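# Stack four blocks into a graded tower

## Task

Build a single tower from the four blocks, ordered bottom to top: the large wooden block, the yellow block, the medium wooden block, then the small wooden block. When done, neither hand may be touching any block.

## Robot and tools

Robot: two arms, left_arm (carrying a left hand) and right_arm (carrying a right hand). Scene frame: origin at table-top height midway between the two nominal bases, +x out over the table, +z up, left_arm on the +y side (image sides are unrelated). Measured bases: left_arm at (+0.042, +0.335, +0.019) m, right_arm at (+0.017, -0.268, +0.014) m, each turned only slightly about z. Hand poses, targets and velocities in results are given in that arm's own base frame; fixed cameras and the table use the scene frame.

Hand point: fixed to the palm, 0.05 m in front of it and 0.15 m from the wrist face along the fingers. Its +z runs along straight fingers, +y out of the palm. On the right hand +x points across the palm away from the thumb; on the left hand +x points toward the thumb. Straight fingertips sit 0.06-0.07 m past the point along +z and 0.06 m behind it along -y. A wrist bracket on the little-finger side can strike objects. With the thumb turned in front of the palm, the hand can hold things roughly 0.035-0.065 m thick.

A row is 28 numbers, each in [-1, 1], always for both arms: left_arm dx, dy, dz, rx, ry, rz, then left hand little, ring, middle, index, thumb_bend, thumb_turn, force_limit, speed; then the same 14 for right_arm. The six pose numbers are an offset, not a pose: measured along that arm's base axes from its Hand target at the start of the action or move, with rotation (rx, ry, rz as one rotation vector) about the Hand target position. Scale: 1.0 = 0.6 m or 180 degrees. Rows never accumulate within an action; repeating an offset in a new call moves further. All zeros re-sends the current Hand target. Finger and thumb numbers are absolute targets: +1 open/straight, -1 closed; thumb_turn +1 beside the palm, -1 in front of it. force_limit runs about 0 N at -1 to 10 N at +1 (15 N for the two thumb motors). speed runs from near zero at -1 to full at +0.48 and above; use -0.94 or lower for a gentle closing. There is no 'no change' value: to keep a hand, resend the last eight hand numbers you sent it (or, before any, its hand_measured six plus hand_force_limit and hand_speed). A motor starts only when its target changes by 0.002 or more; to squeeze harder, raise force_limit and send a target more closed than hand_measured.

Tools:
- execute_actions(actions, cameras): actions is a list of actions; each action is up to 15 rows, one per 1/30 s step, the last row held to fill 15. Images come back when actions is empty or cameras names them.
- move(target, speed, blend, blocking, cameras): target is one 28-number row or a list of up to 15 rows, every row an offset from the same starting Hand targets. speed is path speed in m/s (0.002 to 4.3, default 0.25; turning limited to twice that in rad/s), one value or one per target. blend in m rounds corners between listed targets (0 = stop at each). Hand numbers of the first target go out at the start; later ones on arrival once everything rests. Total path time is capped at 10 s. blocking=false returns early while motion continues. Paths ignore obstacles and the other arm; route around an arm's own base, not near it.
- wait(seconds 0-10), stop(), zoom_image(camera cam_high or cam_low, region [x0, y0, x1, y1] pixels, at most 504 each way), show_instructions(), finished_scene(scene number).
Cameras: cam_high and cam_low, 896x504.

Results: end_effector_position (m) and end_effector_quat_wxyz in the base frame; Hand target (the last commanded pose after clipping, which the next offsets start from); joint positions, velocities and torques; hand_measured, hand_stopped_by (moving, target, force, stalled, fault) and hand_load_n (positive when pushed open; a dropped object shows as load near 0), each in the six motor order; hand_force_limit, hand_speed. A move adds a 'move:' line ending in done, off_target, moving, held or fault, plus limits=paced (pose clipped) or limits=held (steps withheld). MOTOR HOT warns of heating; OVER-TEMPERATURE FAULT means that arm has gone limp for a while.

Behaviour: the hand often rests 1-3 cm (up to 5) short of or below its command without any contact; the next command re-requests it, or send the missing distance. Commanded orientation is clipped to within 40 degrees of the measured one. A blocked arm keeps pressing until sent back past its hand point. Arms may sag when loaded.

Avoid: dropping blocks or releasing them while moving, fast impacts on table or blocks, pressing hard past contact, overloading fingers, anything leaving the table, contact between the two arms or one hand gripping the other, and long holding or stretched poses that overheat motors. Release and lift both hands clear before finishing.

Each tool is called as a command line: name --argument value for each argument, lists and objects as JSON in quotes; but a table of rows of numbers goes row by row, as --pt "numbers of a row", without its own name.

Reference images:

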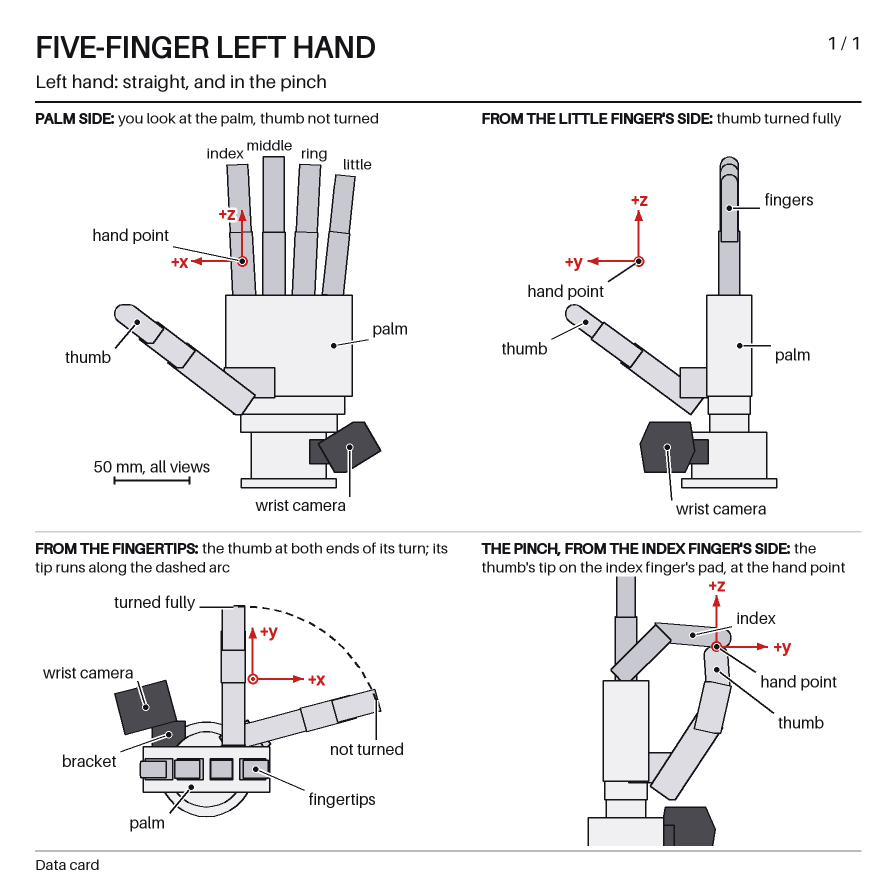

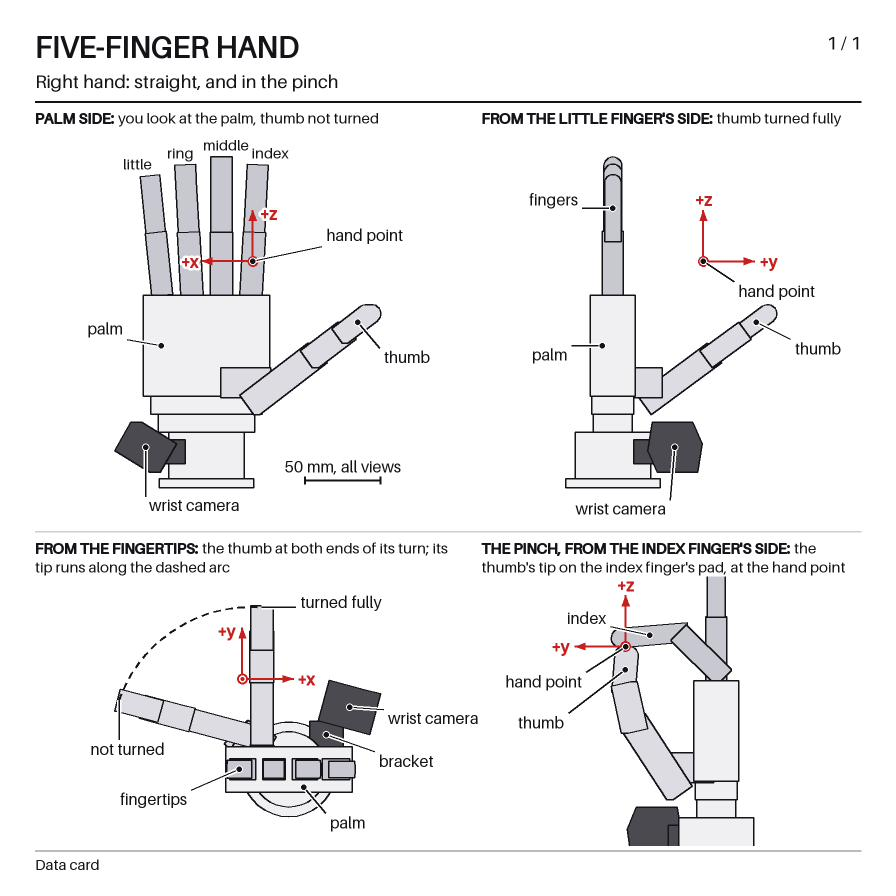

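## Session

execute_actions --actions '[]'

Scene clock: 0.00 s.
left_arm: end_effector_position=(+0.6536, +0.2092, +0.2037) hand_measured=(+1.000, +1.000, +1.000, +1.000, +1.000, +1.000) hand_load_n=(+0.0, +0.0, +0.0, +0.0, +0.0, +0.0) hand_stopped_by=(target, target, target, target, target, target) hand_force_limit=0.00 hand_speed=-0.80 end_effector_quat_wxyz=(+0.171, -0.083, +0.976, +0.108) | right_arm: end_effector_position=(+0.3808, +0.6175, +0.1214) hand_measured=(+1.000, +1.000, +1.000, +1.000, +1.000, +1.000) hand_load_n=(+0.0, +0.0, +0.0, +0.0, +0.0, +0.0) hand_stopped_by=(target, target, target, target, target, target) hand_force_limit=0.00 hand_speed=-0.80 end_effector_quat_wxyz=(-0.466, +0.827, -0.195, +0.248)
Joint positions: left_arm=[0.171 1.976 1.974 -1.202 -0.183 1.605] | right_arm=[1.036 1.812 1.315 0.032 0.166 -0.175]
Joint velocities: within noise
Joint torques (N m): no reading
Heat: left arm: hottest elbow 34 °C; right arm: hottest elbow 31 °C.
Hand target: left_arm +0.6606, +0.2104, +0.2206; +0.189, -0.085, +0.972, +0.109 | right_arm +0.3852, +0.6250, +0.1305; -0.475, +0.821, -0.194, +0.250

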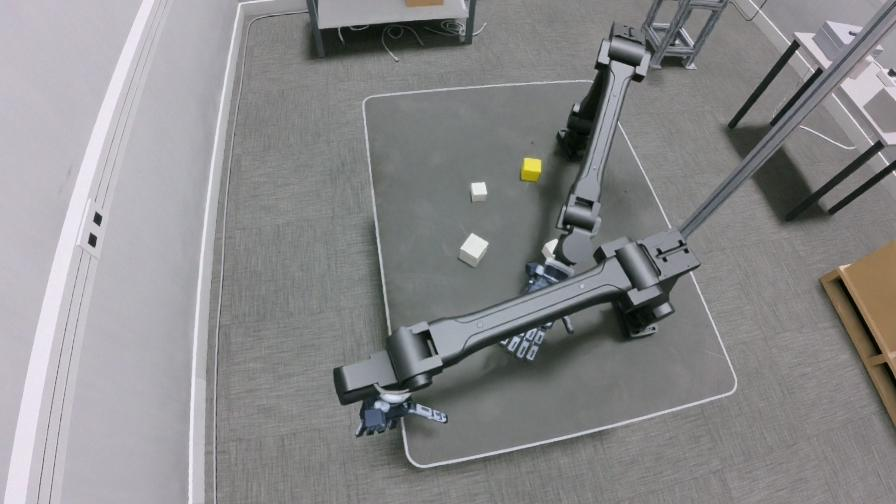

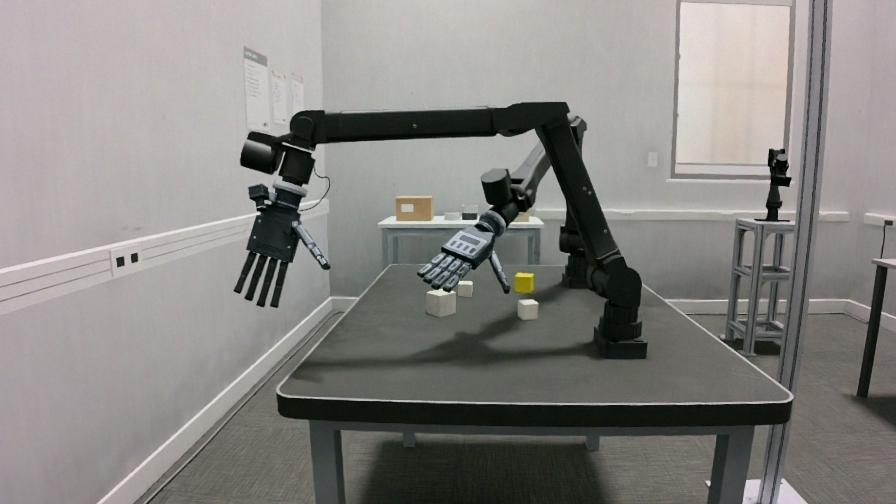

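move --pt "-0.2 0.05 0.15 0 0 0 1 1 1 1 1 1 0 -0.8 -0.03 -0.4 0.03 0 0 0 1 1 0.3 0.3 1 -1 -0.4 0" --pt "-0.478 0.1107 0.318 0 0 0 1 1 1 1 1 1 0 -0.8 -0.092 -0.955 0.249 0.0241 0.0802 -0.1237 1 1 0.3 0.3 1 -1 -0.4 0" --speed 0.35 --blend 0.05 --cameras '["all"]'

zoom_image --camera "cam_high" --region '[450, 150, 580, 280]'

zoom_image --camera "cam_low" --region '[420, 255, 550, 335]'

Scene clock: 29.73 s.
left_arm: end_effector_position=(+0.3814, +0.2743, +0.4090) hand_measured=(+1.000, +1.000, +1.000, +1.000, +1.000, +1.000) hand_load_n=(+0.0, +0.0, +0.0, +0.0, +0.0, +0.0) hand_stopped_by=(target, target, target, target, target, target) hand_force_limit=0.00 hand_speed=-0.80 end_effector_quat_wxyz=(+0.192, -0.082, +0.972, +0.110) | right_arm: end_effector_position=(+0.3170, +0.0583, +0.2511) hand_measured=(+1.000, +1.000, +0.300, +0.300, +1.000, -1.000) hand_load_n=(+0.0, +0.0, +0.0, +0.0, +0.0, +0.0) hand_stopped_by=(target, target, target, target, target, target) hand_force_limit=-0.40 hand_speed=0.00 end_effector_quat_wxyz=(-0.415, +0.778, -0.426, +0.203)
Joint positions: left_arm=[0.455 1.348 1.716 -1.497 -0.065 1.872] | right_arm=[-0.174 0.789 0.83 -0.822 -0.622 -0.476]
Joint torques (N m): left_arm=[2.37 -10.81 7.65 0.69 0.18 -0.01] | right_arm=[-0.26 -0.97 15.3 0.87 -0.48 0.02]
Heat: left arm: hottest elbow 39 °C; right arm: hottest elbow 35 °C.
Hand target: left_arm +0.3738, +0.2769, +0.4115; +0.189, -0.085, +0.972, +0.109 | right_arm +0.3301, +0.0521, +0.2800; -0.420, +0.775, -0.416, +0.225
Off the commanded pose: left_arm 0.008 m, 0 deg | right_arm 0.032 m, 3 deg.
move: off_target (right_arm)

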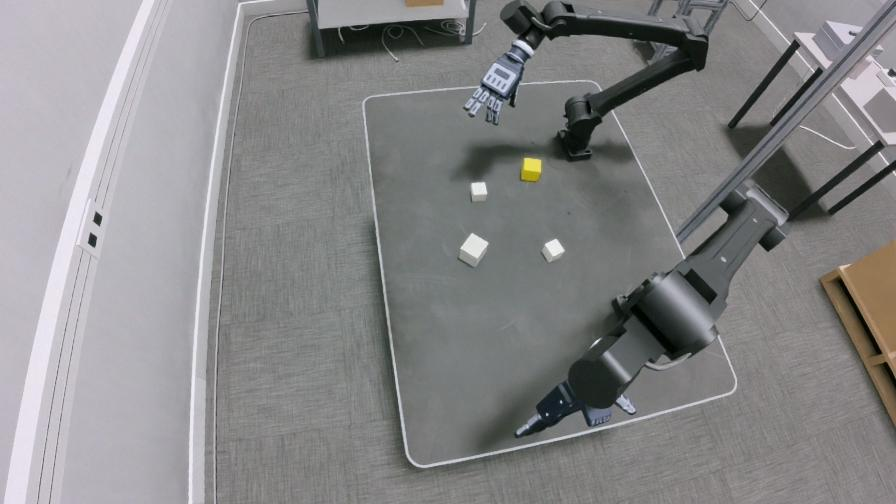

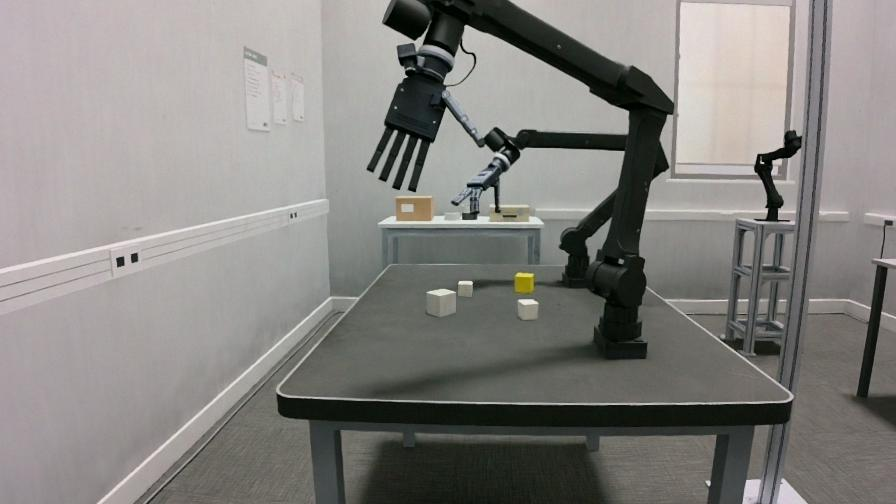

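Scaled by 3.877 from the camera's 896x504 image, which has a finer 1280x720 frame.

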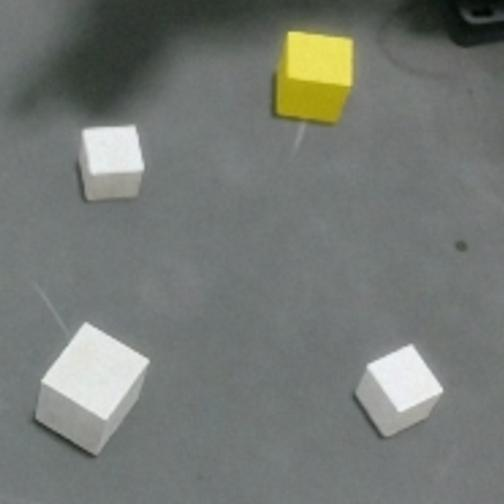

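Scaled by 3.877 from the camera's 896x504 image, which has a finer 1280x720 frame.

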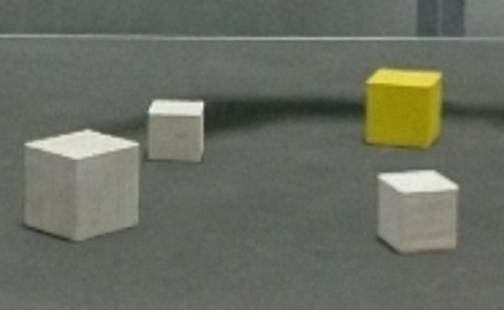

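move --pt "0 0 0 0 0 0 1 1 1 1 1 1 0 -0.8 -0.2235 0.0915 -0.1 0 0 0.2222 1 1 0.3 0.3 1 -1 -0.4 0" --pt "0 0 0 0 0 0 1 1 1 1 1 1 0 -0.8 -0.2235 0.0915 -0.325 0 0 0.2222 1 1 0.3 0.3 1 -1 -0.4 0" --speed '[0.3,0.2]' --blend 0.03 --cameras '["all"]'

zoom_image --camera "cam_high" --region '[480, 110, 600, 230]'

zoom_image --camera "cam_low" --region '[470, 230, 570, 310]'

Scene clock: 94.07 s.
left_arm: end_effector_position=(+0.3814, +0.2743, +0.4090) hand_measured=(+1.000, +1.000, +1.000, +1.000, +1.000, +1.000) hand_load_n=(+0.0, +0.0, +0.0, -0.5, +0.0, +0.0) hand_stopped_by=(target, target, target, target, target, target) hand_force_limit=0.00 hand_speed=-0.80 end_effector_quat_wxyz=(+0.192, -0.082, +0.972, +0.110) | right_arm: end_effector_position=(+0.2013, +0.1041, +0.0932) hand_measured=(+1.000, +1.000, +0.300, +0.300, +1.000, -1.000) hand_load_n=(+0.0, +0.0, +0.0, +0.0, +0.0, +0.0) hand_stopped_by=(target, target, target, target, target, target) hand_force_limit=-0.40 hand_speed=0.00 end_effector_quat_wxyz=(-0.472, +0.870, -0.121, +0.080)
Joint positions: left_arm=[0.455 1.348 1.716 -1.497 -0.065 1.872] | right_arm=[-0.147 0.831 0.472 -0.971 -0.978 -1.313]
Joint torques (N m): left_arm=[2.43 -10.81 7.64 0.72 0.19 -0.01] | right_arm=[1.44 0.03 7.66 0.79 -0.7 0.18]
Heat: left arm: hottest elbow 40 °C; right arm: hottest elbow 51 °C.
Hand target: left_arm +0.3738, +0.2769, +0.4115; +0.189, -0.085, +0.972, +0.110 | right_arm +0.1958, +0.1070, +0.0849; -0.472, +0.870, -0.126, +0.068
Off the commanded pose: left_arm 0.008 m, 0 deg | right_arm 0.010 m, 2 deg.
move: done

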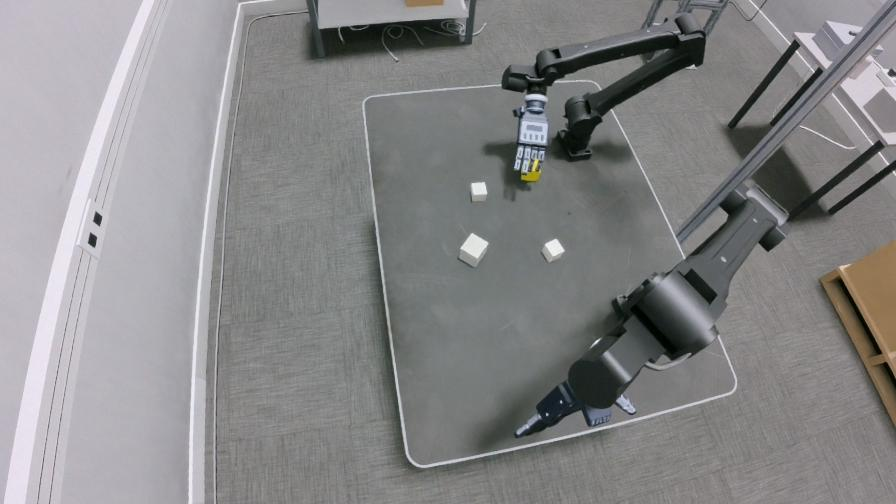

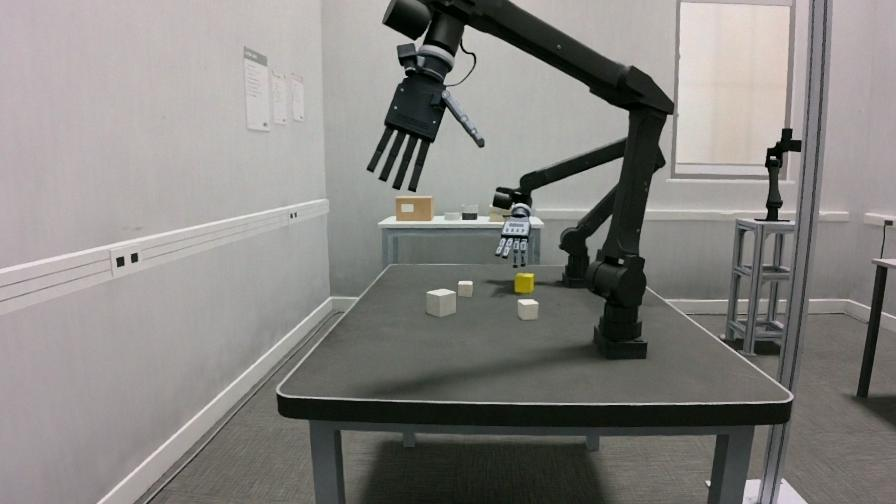

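Scaled by 4.200 from the camera's 896x504 image, which has a finer 1280x720 frame.

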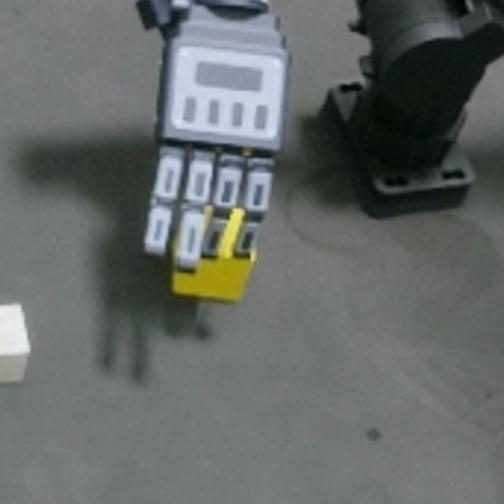

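Scaled by 5.040 from the camera's 896x504 image, which has a finer 1280x720 frame.

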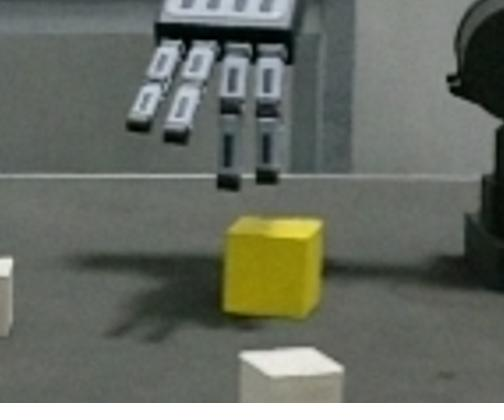

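move --pt "0 0 0 0 0 0 1 1 1 1 1 1 0 -0.8 -0.0037 0.0033 -0.05 0 0 0 1 1 0.3 0.3 1 -1 -0.4 0" --pt "0 0 0 0 0 0 1 1 1 1 1 1 0 -0.8 -0.0037 0.0033 -0.115 0 0 0 1 1 0.3 0.3 1 -1 -0.4 0" --pt "0 0 0 0 0 0 1 1 1 1 1 1 0 -0.8 -0.0037 0.0033 -0.115 0 0 0 1 1 -0.3 -0.3 0.2 -1 -0.4 -0.92" --pt "0 0 0 0 0 0 1 1 1 1 1 1 0 -0.8 -0.0037 0.0033 0.2 0 0 0 1 1 -0.3 -0.3 0.2 -1 -0.4 -0.92" --speed '[0.12,0.12,0.1,0.2]' --blend '[0.01,0,0,0]' --cameras '["cam_high","cam_low"]'

Scene clock: 117.30 s.
left_arm: end_effector_position=(+0.3814, +0.2743, +0.4090) hand_measured=(+1.000, +1.000, +1.000, +1.000, +1.000, +1.000) hand_load_n=(+0.0, +0.0, +0.0, +0.0, +0.0, +0.0) hand_stopped_by=(target, target, target, target, target, target) hand_force_limit=0.00 hand_speed=-0.80 end_effector_quat_wxyz=(+0.192, -0.082, +0.972, +0.110) | right_arm: end_effector_position=(+0.1767, +0.1134, +0.1781) hand_measured=(+1.000, +1.000, -0.028, -0.050, +0.830, -1.000) hand_load_n=(+0.0, +0.0, +2.5, +4.0, +6.5, -1.5) hand_stopped_by=(target, target, force, force, force, target) hand_force_limit=-0.40 hand_speed=-0.92 end_effector_quat_wxyz=(-0.470, +0.871, -0.140, +0.037)
Joint positions: left_arm=[0.455 1.348 1.716 -1.497 -0.065 1.872] | right_arm=[-0.112 0.738 0.662 -1.308 -0.97 -1.266]
Joint torques (N m): left_arm=[2.37 -10.81 7.64 0.7 0.19 0] | right_arm=[-0.21 -0.21 14.6 -0.01 -0.86 0]
Heat: left arm: hottest elbow 40 °C; right arm: hottest elbow 45 °C.
Hand target: left_arm +0.3738, +0.2769, +0.4115; +0.189, -0.085, +0.972, +0.110 | right_arm +0.1936, +0.1090, +0.2049; -0.472, +0.870, -0.126, +0.068
Off the commanded pose: left_arm 0.008 m, 0 deg | right_arm 0.032 m, 4 deg.
move: off_target (right_arm); target 3's new numbers were sent with right_arm's hand 0.011 m and 2 deg from that target

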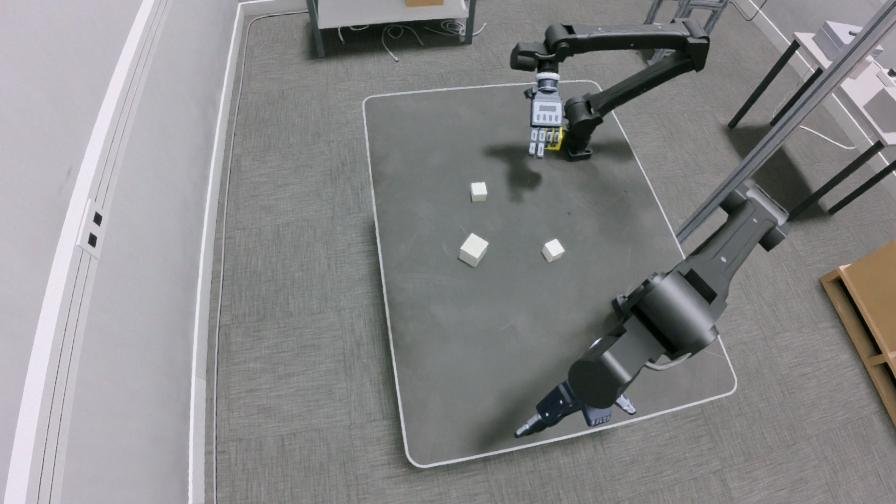

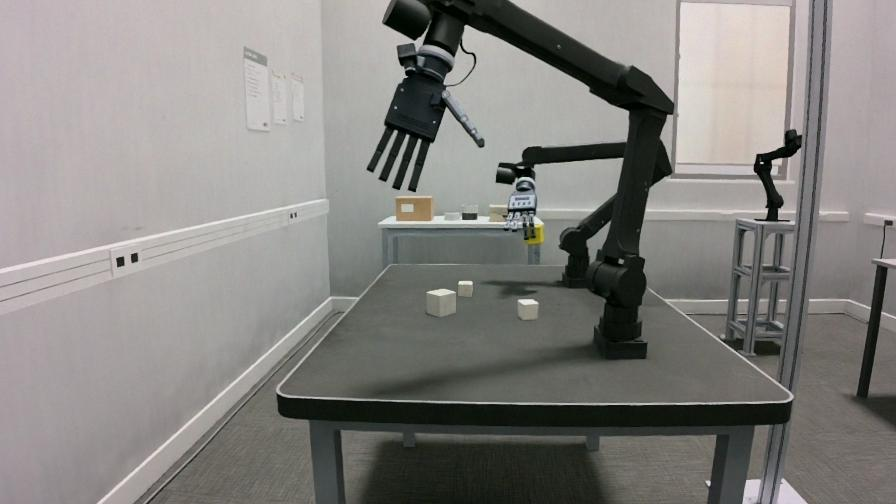

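move --pt "0 0 0 0 0 0 1 1 1 1 1 1 0 -0.8 0.4345 0.4283 0.02 0 0 -0.1722 1 1 -0.3 -0.3 0.2 -1 -0.4 -0.92" --pt "0 0 0 0 0 0 1 1 1 1 1 1 0 -0.8 0.4345 0.4283 -0.1565 0 0 -0.1722 1 1 -0.3 -0.3 0.2 -1 -0.4 -0.92" --speed '[0.25,0.12]' --blend 0.015 --cameras '["all"]'

zoom_image --camera "cam_high" --region '[420, 190, 520, 290]'

zoom_image --camera "cam_low" --region '[390, 230, 490, 330]'

Scene clock: 131.27 s.
left_arm: end_effector_position=(+0.3814, +0.2743, +0.4090) hand_measured=(+1.000, +1.000, +1.000, +1.000, +1.000, +1.000) hand_load_n=(+0.0, +0.0, +0.0, +0.0, -0.5, +0.0) hand_stopped_by=(target, target, target, target, target, target) hand_force_limit=0.00 hand_speed=-0.80 end_effector_quat_wxyz=(+0.192, -0.082, +0.972, +0.110) | right_arm: end_effector_position=(+0.4578, +0.3616, +0.1205) hand_measured=(+1.000, +1.000, -0.028, -0.050, +0.830, -1.000) hand_load_n=(-0.5, +0.0, +3.0, +4.0, +6.0, -1.5) hand_stopped_by=(target, target, force, force, force, target) hand_force_limit=-0.40 hand_speed=-0.92 end_effector_quat_wxyz=(-0.437, +0.804, -0.352, +0.196)
Joint positions: left_arm=[0.455 1.348 1.716 -1.497 -0.065 1.872] | right_arm=[0.584 1.51 0.972 -0.04 -0.127 -0.093]
Joint torques (N m): left_arm=[2.37 -10.75 7.64 0.69 0.19 -0.01] | right_arm=[1.32 -9.35 8.61 2.1 -0.05 0.18]
Heat: left arm: hottest elbow 40 °C; right arm: hottest elbow 46 °C.
Hand target: left_arm +0.3738, +0.2769, +0.4115; +0.189, -0.085, +0.972, +0.110 | right_arm +0.4544, +0.3660, +0.1112; -0.436, +0.805, -0.354, +0.192
Off the commanded pose: left_arm 0.008 m, 0 deg | right_arm 0.011 m, 1 deg.
move: off_target (right_arm)

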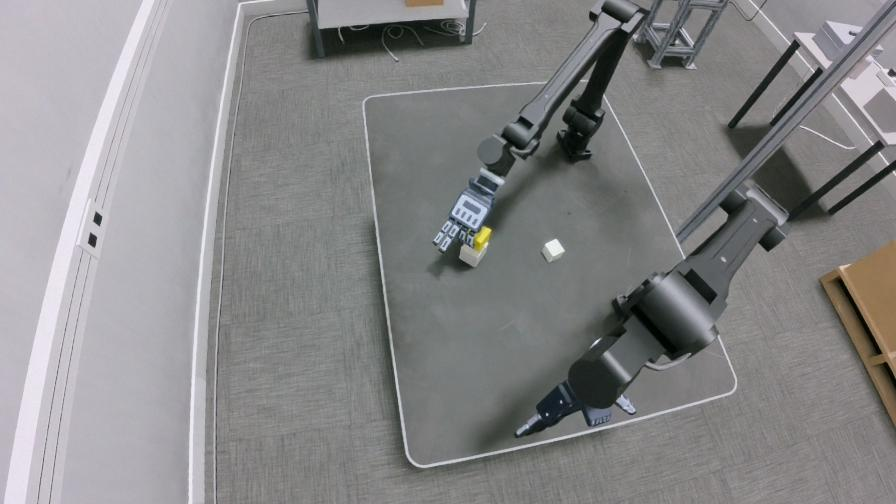

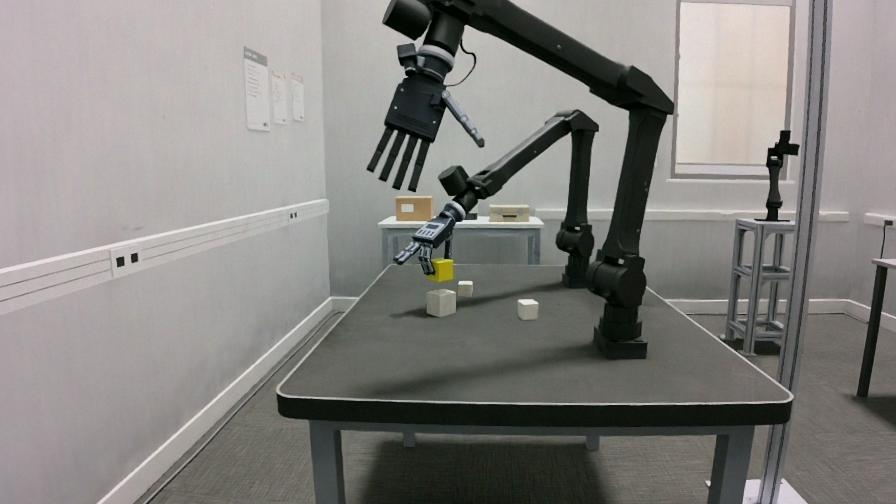

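Scaled by 5.040 from the camera's 896x504 image, which has a finer 1280x720 frame.

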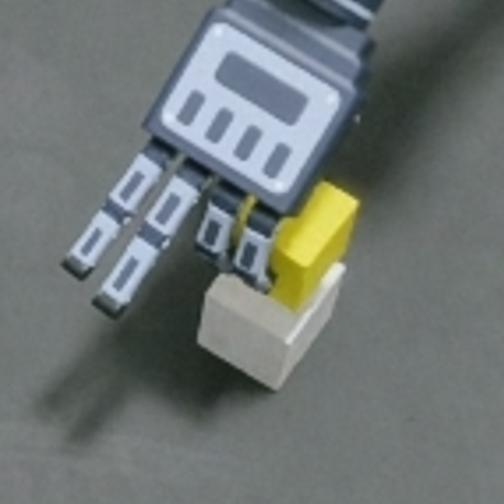

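Scaled by 5.040 from the camera's 896x504 image, which has a finer 1280x720 frame.

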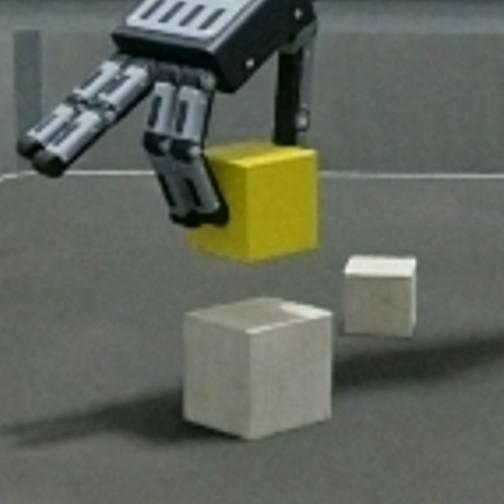

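move --pt "0 0 0 0 0 0 1 1 1 1 1 1 0 -0.8 -0.001 -0.005 -0.04 0 0 0 1 1 -0.3 -0.3 0.2 -1 -0.4 -0.92" --pt "0 0 0 0 0 0 1 1 1 1 1 1 0 -0.8 -0.001 -0.005 -0.066 0 0 0 1 1 -0.3 -0.3 0.2 -1 -0.4 -0.92" --speed '[0.1,0.04]' --blend '[0.005,0]' --cameras '["all"]'

zoom_image --camera "cam_high" --region '[430, 210, 510, 290]'

zoom_image --camera "cam_low" --region '[400, 250, 480, 330]'

Scene clock: 149.40 s.
left_arm: end_effector_position=(+0.3814, +0.2743, +0.4090) hand_measured=(+1.000, +1.000, +1.000, +1.000, +1.000, +1.000) hand_load_n=(-0.5, +0.0, +0.0, +0.0, +0.0, +0.0) hand_stopped_by=(target, target, target, target, target, target) hand_force_limit=0.00 hand_speed=-0.80 end_effector_quat_wxyz=(+0.192, -0.082, +0.972, +0.110) | right_arm: end_effector_position=(+0.4583, +0.3619, +0.0861) hand_measured=(+1.000, +1.000, -0.028, -0.050, +0.830, -1.000) hand_load_n=(+0.0, +0.0, +3.0, +4.0, +6.0, -1.0) hand_stopped_by=(target, target, force, force, force, target) hand_force_limit=-0.40 hand_speed=-0.92 end_effector_quat_wxyz=(-0.440, +0.802, -0.350, +0.199)
Joint positions: left_arm=[0.455 1.348 1.716 -1.497 -0.065 1.872] | right_arm=[0.584 1.565 0.923 0.074 -0.127 -0.093]
Joint torques (N m): left_arm=[2.49 -10.7 7.64 0.72 0.18 0] | right_arm=[0.85 -9.17 7.79 2.19 -0.2 0.16]
Heat: left arm: hottest elbow 40 °C; right arm: hottest elbow 43 °C.
Hand target: left_arm +0.3738, +0.2769, +0.4115; +0.189, -0.085, +0.972, +0.110 | right_arm +0.4538, +0.3629, +0.0715; -0.436, +0.805, -0.354, +0.192
Off the commanded pose: left_arm 0.008 m, 0 deg | right_arm 0.015 m, 1 deg.
move: off_target (right_arm)

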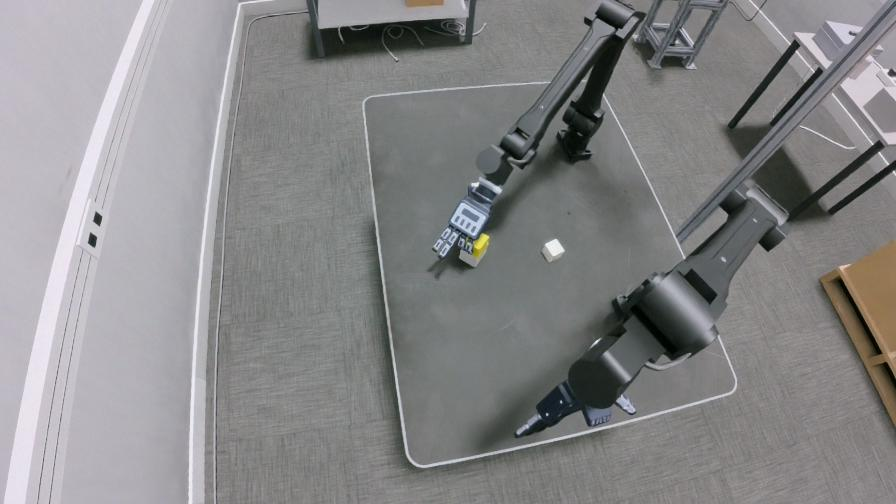

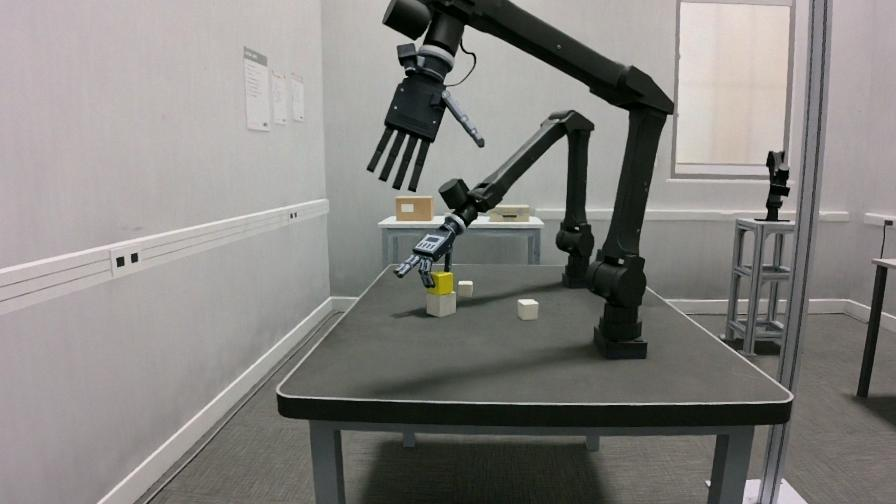

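Scaled by 6.300 from the camera's 896x504 image, which has a finer 1280x720 frame.

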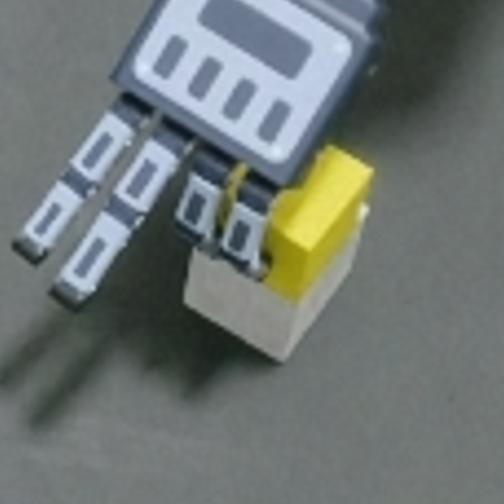

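Scaled by 6.300 from the camera's 896x504 image, which has a finer 1280x720 frame.

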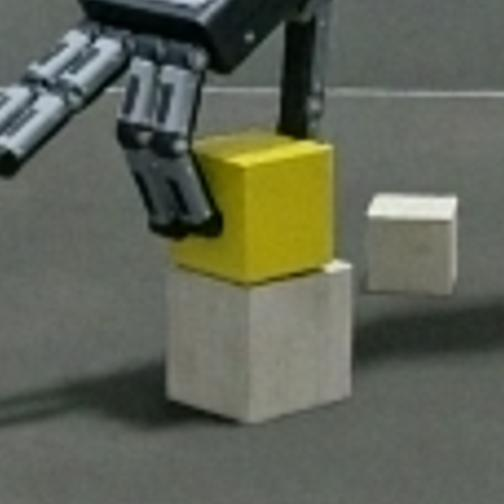

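move --pt "0 0 0 0 0 0 1 1 1 1 1 1 0 -0.8 0 0 0.009 0 0 0 1 1 -0.3 -0.3 0.2 -1 -0.4 -0.92" --pt "0 0 0 0 0 0 1 1 1 1 1 1 0 -0.8 0 0 0.01 0 0 0 1 1 1 1 1 -1 -0.4 -0.7" --pt "0 0 0 0 0 0 1 1 1 1 1 1 0 -0.8 0 0 0.2 0 0 0 1 1 1 1 1 -1 -0.4 -0.7" --speed '[0.05,0.05,0.15]'

Scene clock: 160.50 s.
left_arm: end_effector_position=(+0.3814, +0.2743, +0.4090) hand_measured=(+1.000, +1.000, +1.000, +1.000, +1.000, +1.000) hand_load_n=(+0.0, +0.0, +0.0, +0.0, +0.0, +0.0) hand_stopped_by=(target, target, target, target, target, target) hand_force_limit=0.00 hand_speed=-0.80 end_effector_quat_wxyz=(+0.192, -0.082, +0.972, +0.110) | right_arm: end_effector_position=(+0.4392, +0.3496, +0.1605) hand_measured=(+1.000, +1.000, +1.000, +1.000, +1.000, -1.000) hand_load_n=(+0.0, -0.5, -0.5, +0.0, +0.0, +0.0) hand_stopped_by=(target, target, target, target, target, target) hand_force_limit=-0.40 hand_speed=-0.70 end_effector_quat_wxyz=(-0.416, +0.815, -0.359, +0.183)
Joint positions: left_arm=[0.455 1.348 1.716 -1.497 -0.065 1.872] | right_arm=[0.584 1.419 1.021 -0.235 -0.128 -0.093]
Joint torques (N m): left_arm=[2.49 -10.7 7.65 0.68 0.18 -0.01] | right_arm=[0.91 -9.76 14.39 1.16 -0.18 0.17]
Heat: left arm: hottest elbow 40 °C; right arm: hottest elbow 43 °C.
Hand target: left_arm +0.3738, +0.2769, +0.4115; +0.189, -0.085, +0.972, +0.110 | right_arm +0.4537, +0.3629, +0.1915; -0.436, +0.805, -0.354, +0.192
Off the commanded pose: left_arm 0.008 m, 0 deg | right_arm 0.037 m, 3 deg.
move: off_target (right_arm)

move --pt "0 0 0 0 0 0 1 1 1 1 1 1 0 -0.8 -0.1062 -0.3382 0.03 0 0 -0.2667 1 1 0.3 0.3 1 -1 -0.4 -0.2" --pt "0 0 0 0 0 0 1 1 1 1 1 1 0 -0.8 -0.1062 -0.3382 -0.1858 0 0 -0.2667 1 1 0.3 0.3 1 -1 -0.4 -0.2" --speed '[0.3,0.15]' --blend 0.02 --cameras '["all"]'

zoom_image --camera "cam_high" --region '[430, 150, 540, 260]'

zoom_image --camera "cam_low" --region '[410, 230, 520, 320]'

Scene clock: 178.80 s.
left_arm: end_effector_position=(+0.3814, +0.2743, +0.4090) hand_measured=(+1.000, +1.000, +1.000, +1.000, +1.000, +1.000) hand_load_n=(+0.0, +0.0, +0.0, +0.0, +0.0, +0.0) hand_stopped_by=(target, target, target, target, target, target) hand_force_limit=0.00 hand_speed=-0.80 end_effector_quat_wxyz=(+0.192, -0.082, +0.972, +0.110) | right_arm: end_effector_position=(+0.3907, +0.1655, +0.0905) hand_measured=(+1.000, +1.000, +0.300, +0.300, +1.000, -1.000) hand_load_n=(+0.0, +0.0, +0.0, +0.0, +0.0, +0.0) hand_stopped_by=(target, target, target, target, target, target) hand_force_limit=-0.40 hand_speed=-0.20 end_effector_quat_wxyz=(-0.327, +0.594, -0.645, +0.353)
Joint positions: left_arm=[0.455 1.348 1.716 -1.497 -0.065 1.872] | right_arm=[0.515 1.118 0.535 -0.071 0.492 0.351]
Joint torques (N m): left_arm=[2.43 -10.7 7.66 0.69 0.19 -0.01] | right_arm=[-0.26 -3.37 7.97 1.92 0.23 0.15]
Heat: left arm: hottest elbow 40 °C; right arm: hottest elbow 44 °C.
Hand target: left_arm +0.3738, +0.2769, +0.4115; +0.189, -0.085, +0.972, +0.110 | right_arm +0.3901, +0.1600, +0.0802; -0.321, +0.591, -0.651, +0.353
Off the commanded pose: left_arm 0.008 m, 0 deg | right_arm 0.012 m, 1 deg.
move: off_target (right_arm)

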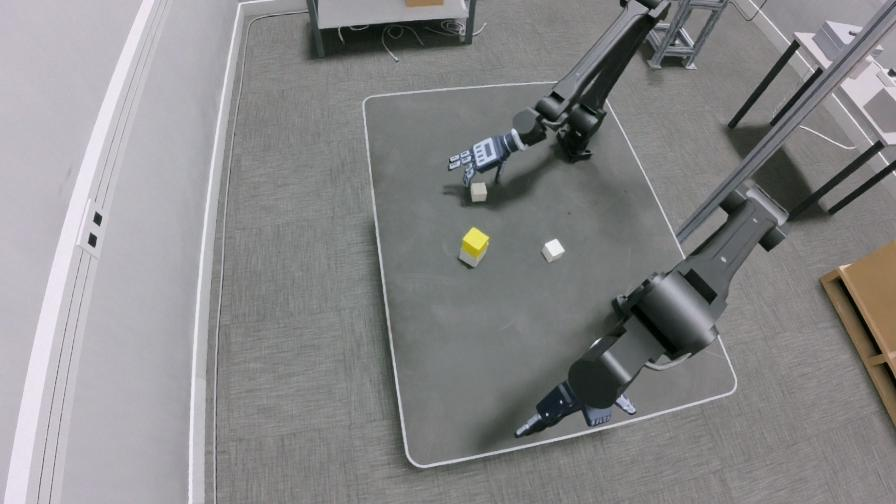

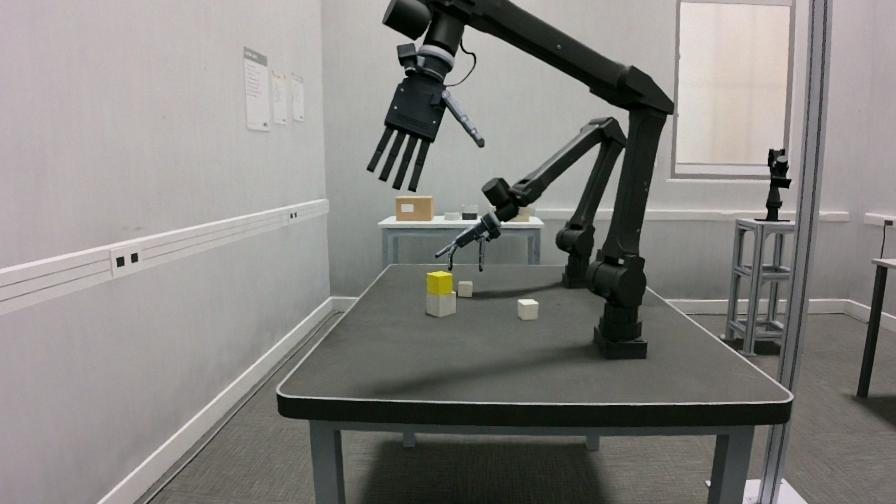

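Scaled by 4.582 from the camera's 896x504 image, which has a finer 1280x720 frame.

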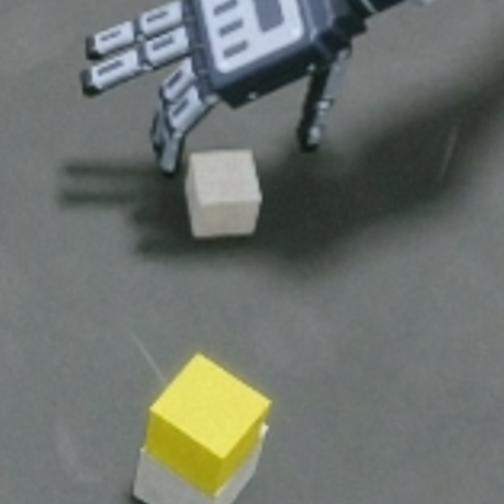

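Scaled by 4.582 from the camera's 896x504 image, which has a finer 1280x720 frame.

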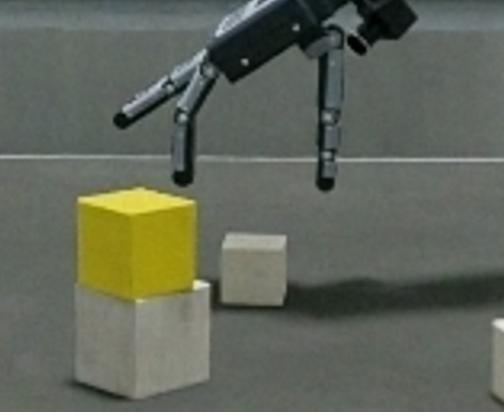

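move --pt "0 0 0 0 0 0 1 1 1 1 1 1 0 -0.8 0.0083 -0.0228 -0.05 0 0 0 1 1 0.3 0.3 1 -1 -0.4 -0.2" --pt "0 0 0 0 0 0 1 1 1 1 1 1 0 -0.8 0.0083 -0.0228 -0.115 0 0 0 1 1 0.3 0.3 1 -1 -0.4 -0.2" --speed 0.12 --blend 0.01 --cameras '["all"]'

zoom_image --camera "cam_high" --region '[430, 150, 510, 230]'

zoom_image --camera "cam_low" --region '[420, 240, 500, 320]'

Scene clock: 201.73 s.
left_arm: end_effector_position=(+0.3814, +0.2743, +0.4090) hand_measured=(+1.000, +1.000, +1.000, +1.000, +1.000, +1.000) hand_load_n=(+0.0, +0.0, +0.0, +0.0, +0.0, +0.0) hand_stopped_by=(target, target, target, target, target, target) hand_force_limit=0.00 hand_speed=-0.80 end_effector_quat_wxyz=(+0.192, -0.082, +0.972, +0.110) | right_arm: end_effector_position=(+0.3980, +0.1534, +0.0212) hand_measured=(+1.000, +1.000, +0.300, +0.300, +1.000, -1.000) hand_load_n=(-0.5, +0.0, +0.0, +0.0, +0.0, +0.0) hand_stopped_by=(target, target, target, target, target, target) hand_force_limit=-0.40 hand_speed=-0.20 end_effector_quat_wxyz=(+0.330, -0.588, +0.650, -0.351)
Joint positions: left_arm=[0.455 1.348 1.716 -1.497 -0.065 1.872] | right_arm=[0.466 1.316 0.436 0.242 0.455 0.334]
Joint torques (N m): left_arm=[2.32 -10.75 7.65 0.72 0.19 -0.01] | right_arm=[-0.26 -4.25 6.38 2.07 0.11 0.02]
Heat: left arm: hottest elbow 40 °C; right arm: hottest elbow 42 °C.
Hand target: left_arm +0.3738, +0.2769, +0.4115; +0.189, -0.085, +0.972, +0.110 | right_arm +0.3950, +0.1464, +0.0111; +0.321, -0.591, +0.651, -0.352
Off the commanded pose: left_arm 0.008 m, 0 deg | right_arm 0.013 m, 1 deg.
move: off_target (right_arm)

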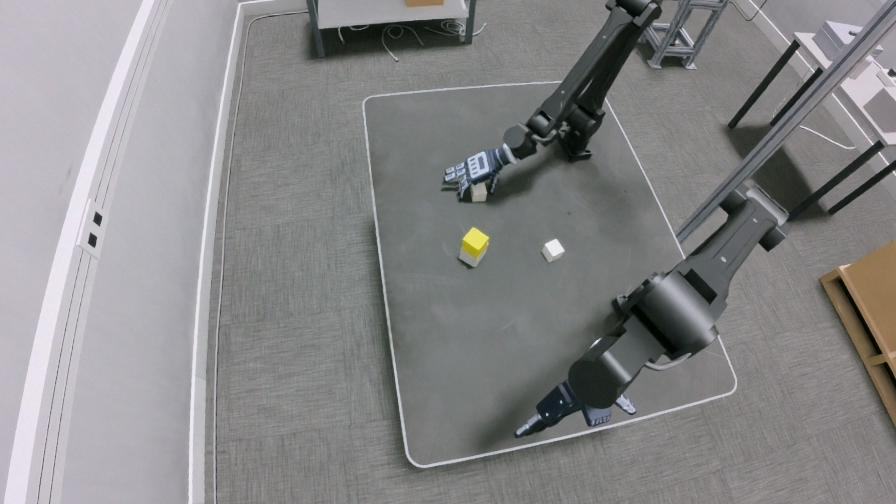

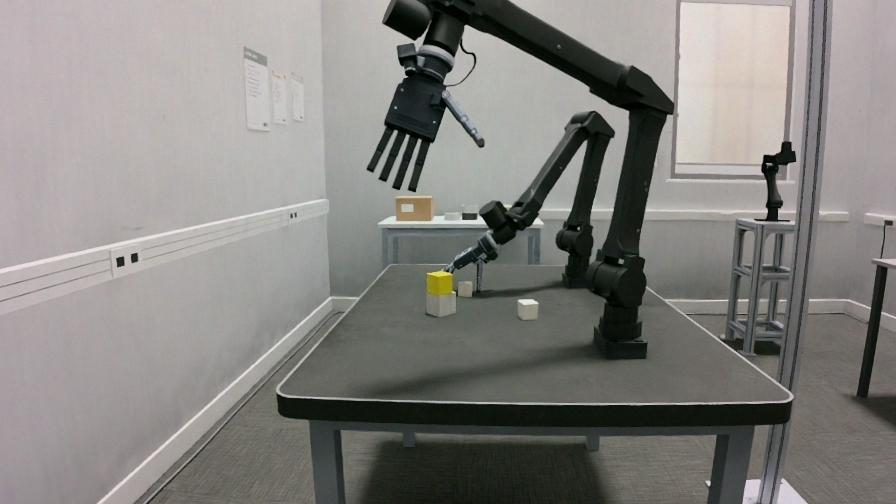

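Scaled by 6.300 from the camera's 896x504 image, which has a finer 1280x720 frame.

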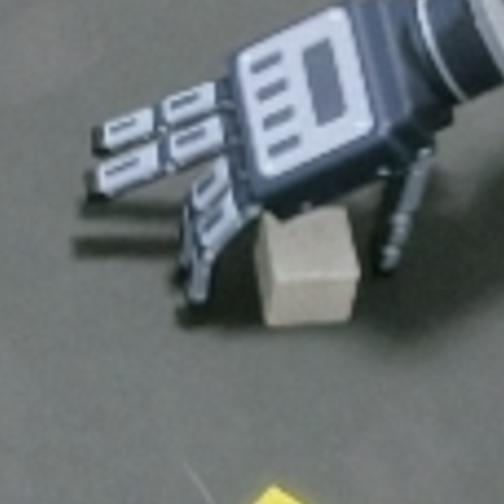

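Scaled by 6.300 from the camera's 896x504 image, which has a finer 1280x720 frame.

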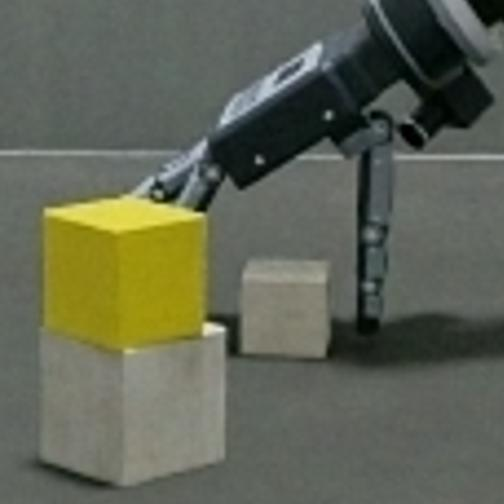

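move --pt "0 0 0 0 0 0 1 1 1 1 1 1 0 -0.8 0 0 0 0 0 0 1 1 -0.3 -0.3 0.2 -1 -0.4 -0.92" --pt "0 0 0 0 0 0 1 1 1 1 1 1 0 -0.8 0 0 0.32 0 0 0 1 1 -0.3 -0.3 0.2 -1 -0.4 -0.92" --speed '[0.1,0.2]' --cameras '["all"]'

zoom_image --camera "cam_low" --region '[420, 180, 540, 300]'

zoom_image --camera "cam_high" --region '[440, 210, 510, 280]'

Scene clock: 222.03 s.
left_arm: end_effector_position=(+0.3814, +0.2743, +0.4090) hand_measured=(+1.000, +1.000, +1.000, +1.000, +1.000, +1.000) hand_load_n=(+0.0, +0.0, +0.0, +0.0, +0.0, +0.0) hand_stopped_by=(target, target, target, target, target, target) hand_force_limit=0.00 hand_speed=-0.80 end_effector_quat_wxyz=(+0.192, -0.082, +0.972, +0.110) | right_arm: end_effector_position=(+0.3768, +0.1419, +0.1671) hand_measured=(+1.000, +1.000, -0.088, -0.118, +0.792, -1.000) hand_load_n=(+0.0, +0.5, +3.0, +4.5, +6.5, -1.5) hand_stopped_by=(target, target, force, force, force, target) hand_force_limit=-0.40 hand_speed=-0.92 end_effector_quat_wxyz=(-0.297, +0.607, -0.652, +0.344)
Joint positions: left_arm=[0.455 1.348 1.716 -1.497 -0.065 1.872] | right_arm=[0.465 0.954 0.691 -0.449 0.455 0.326]
Joint torques (N m): left_arm=[2.49 -10.81 7.64 0.69 0.19 -0.01] | right_arm=[-0.09 -3.84 15.08 1.09 0.17 0.06]
Heat: left arm: hottest elbow 40 °C; right arm: hottest elbow 41 °C.
Hand target: left_arm +0.3738, +0.2769, +0.4115; +0.189, -0.085, +0.972, +0.110 | right_arm +0.3950, +0.1464, +0.2031; -0.321, +0.591, -0.651, +0.353
Off the commanded pose: left_arm 0.008 m, 0 deg | right_arm 0.041 m, 3 deg.
move: off_target (right_arm)

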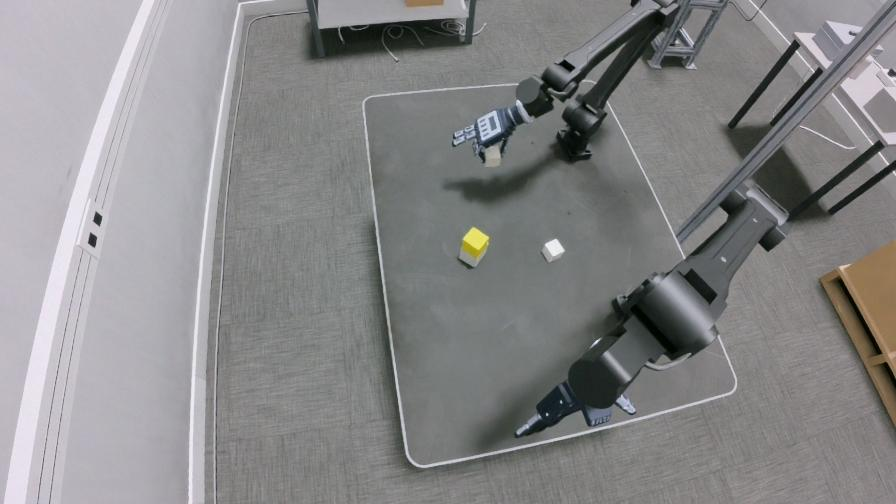

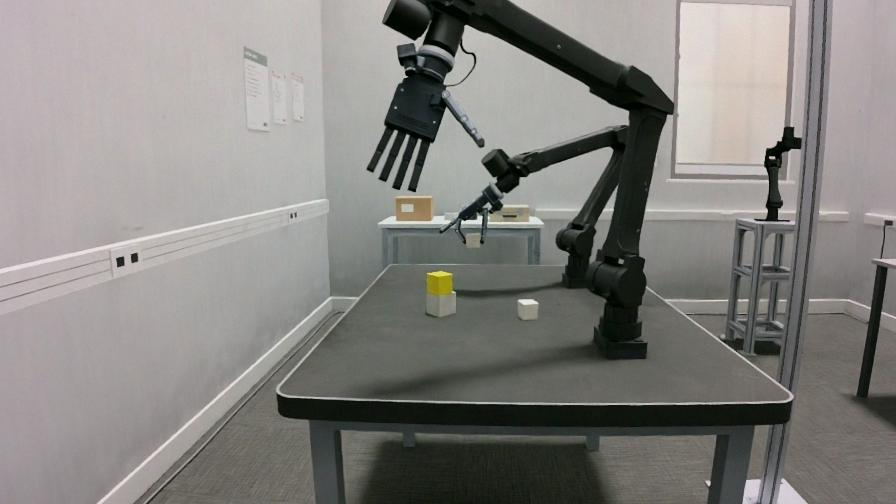

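Scaled by 4.200 from the camera's 896x504 image, which has a finer 1280x720 frame.

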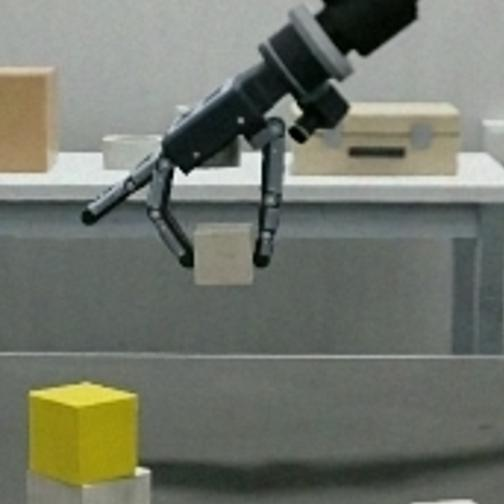

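Scaled by 7.200 from the camera's 896x504 image, which has a finer 1280x720 frame.

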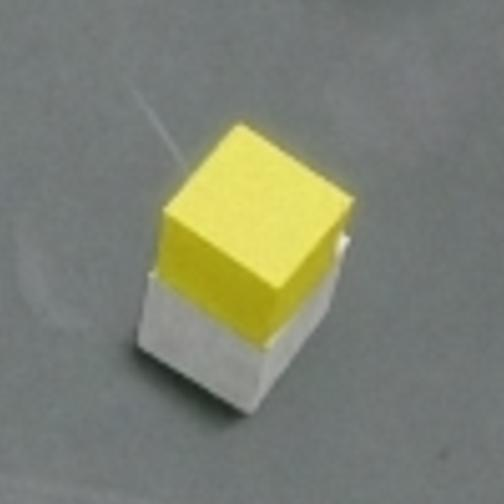

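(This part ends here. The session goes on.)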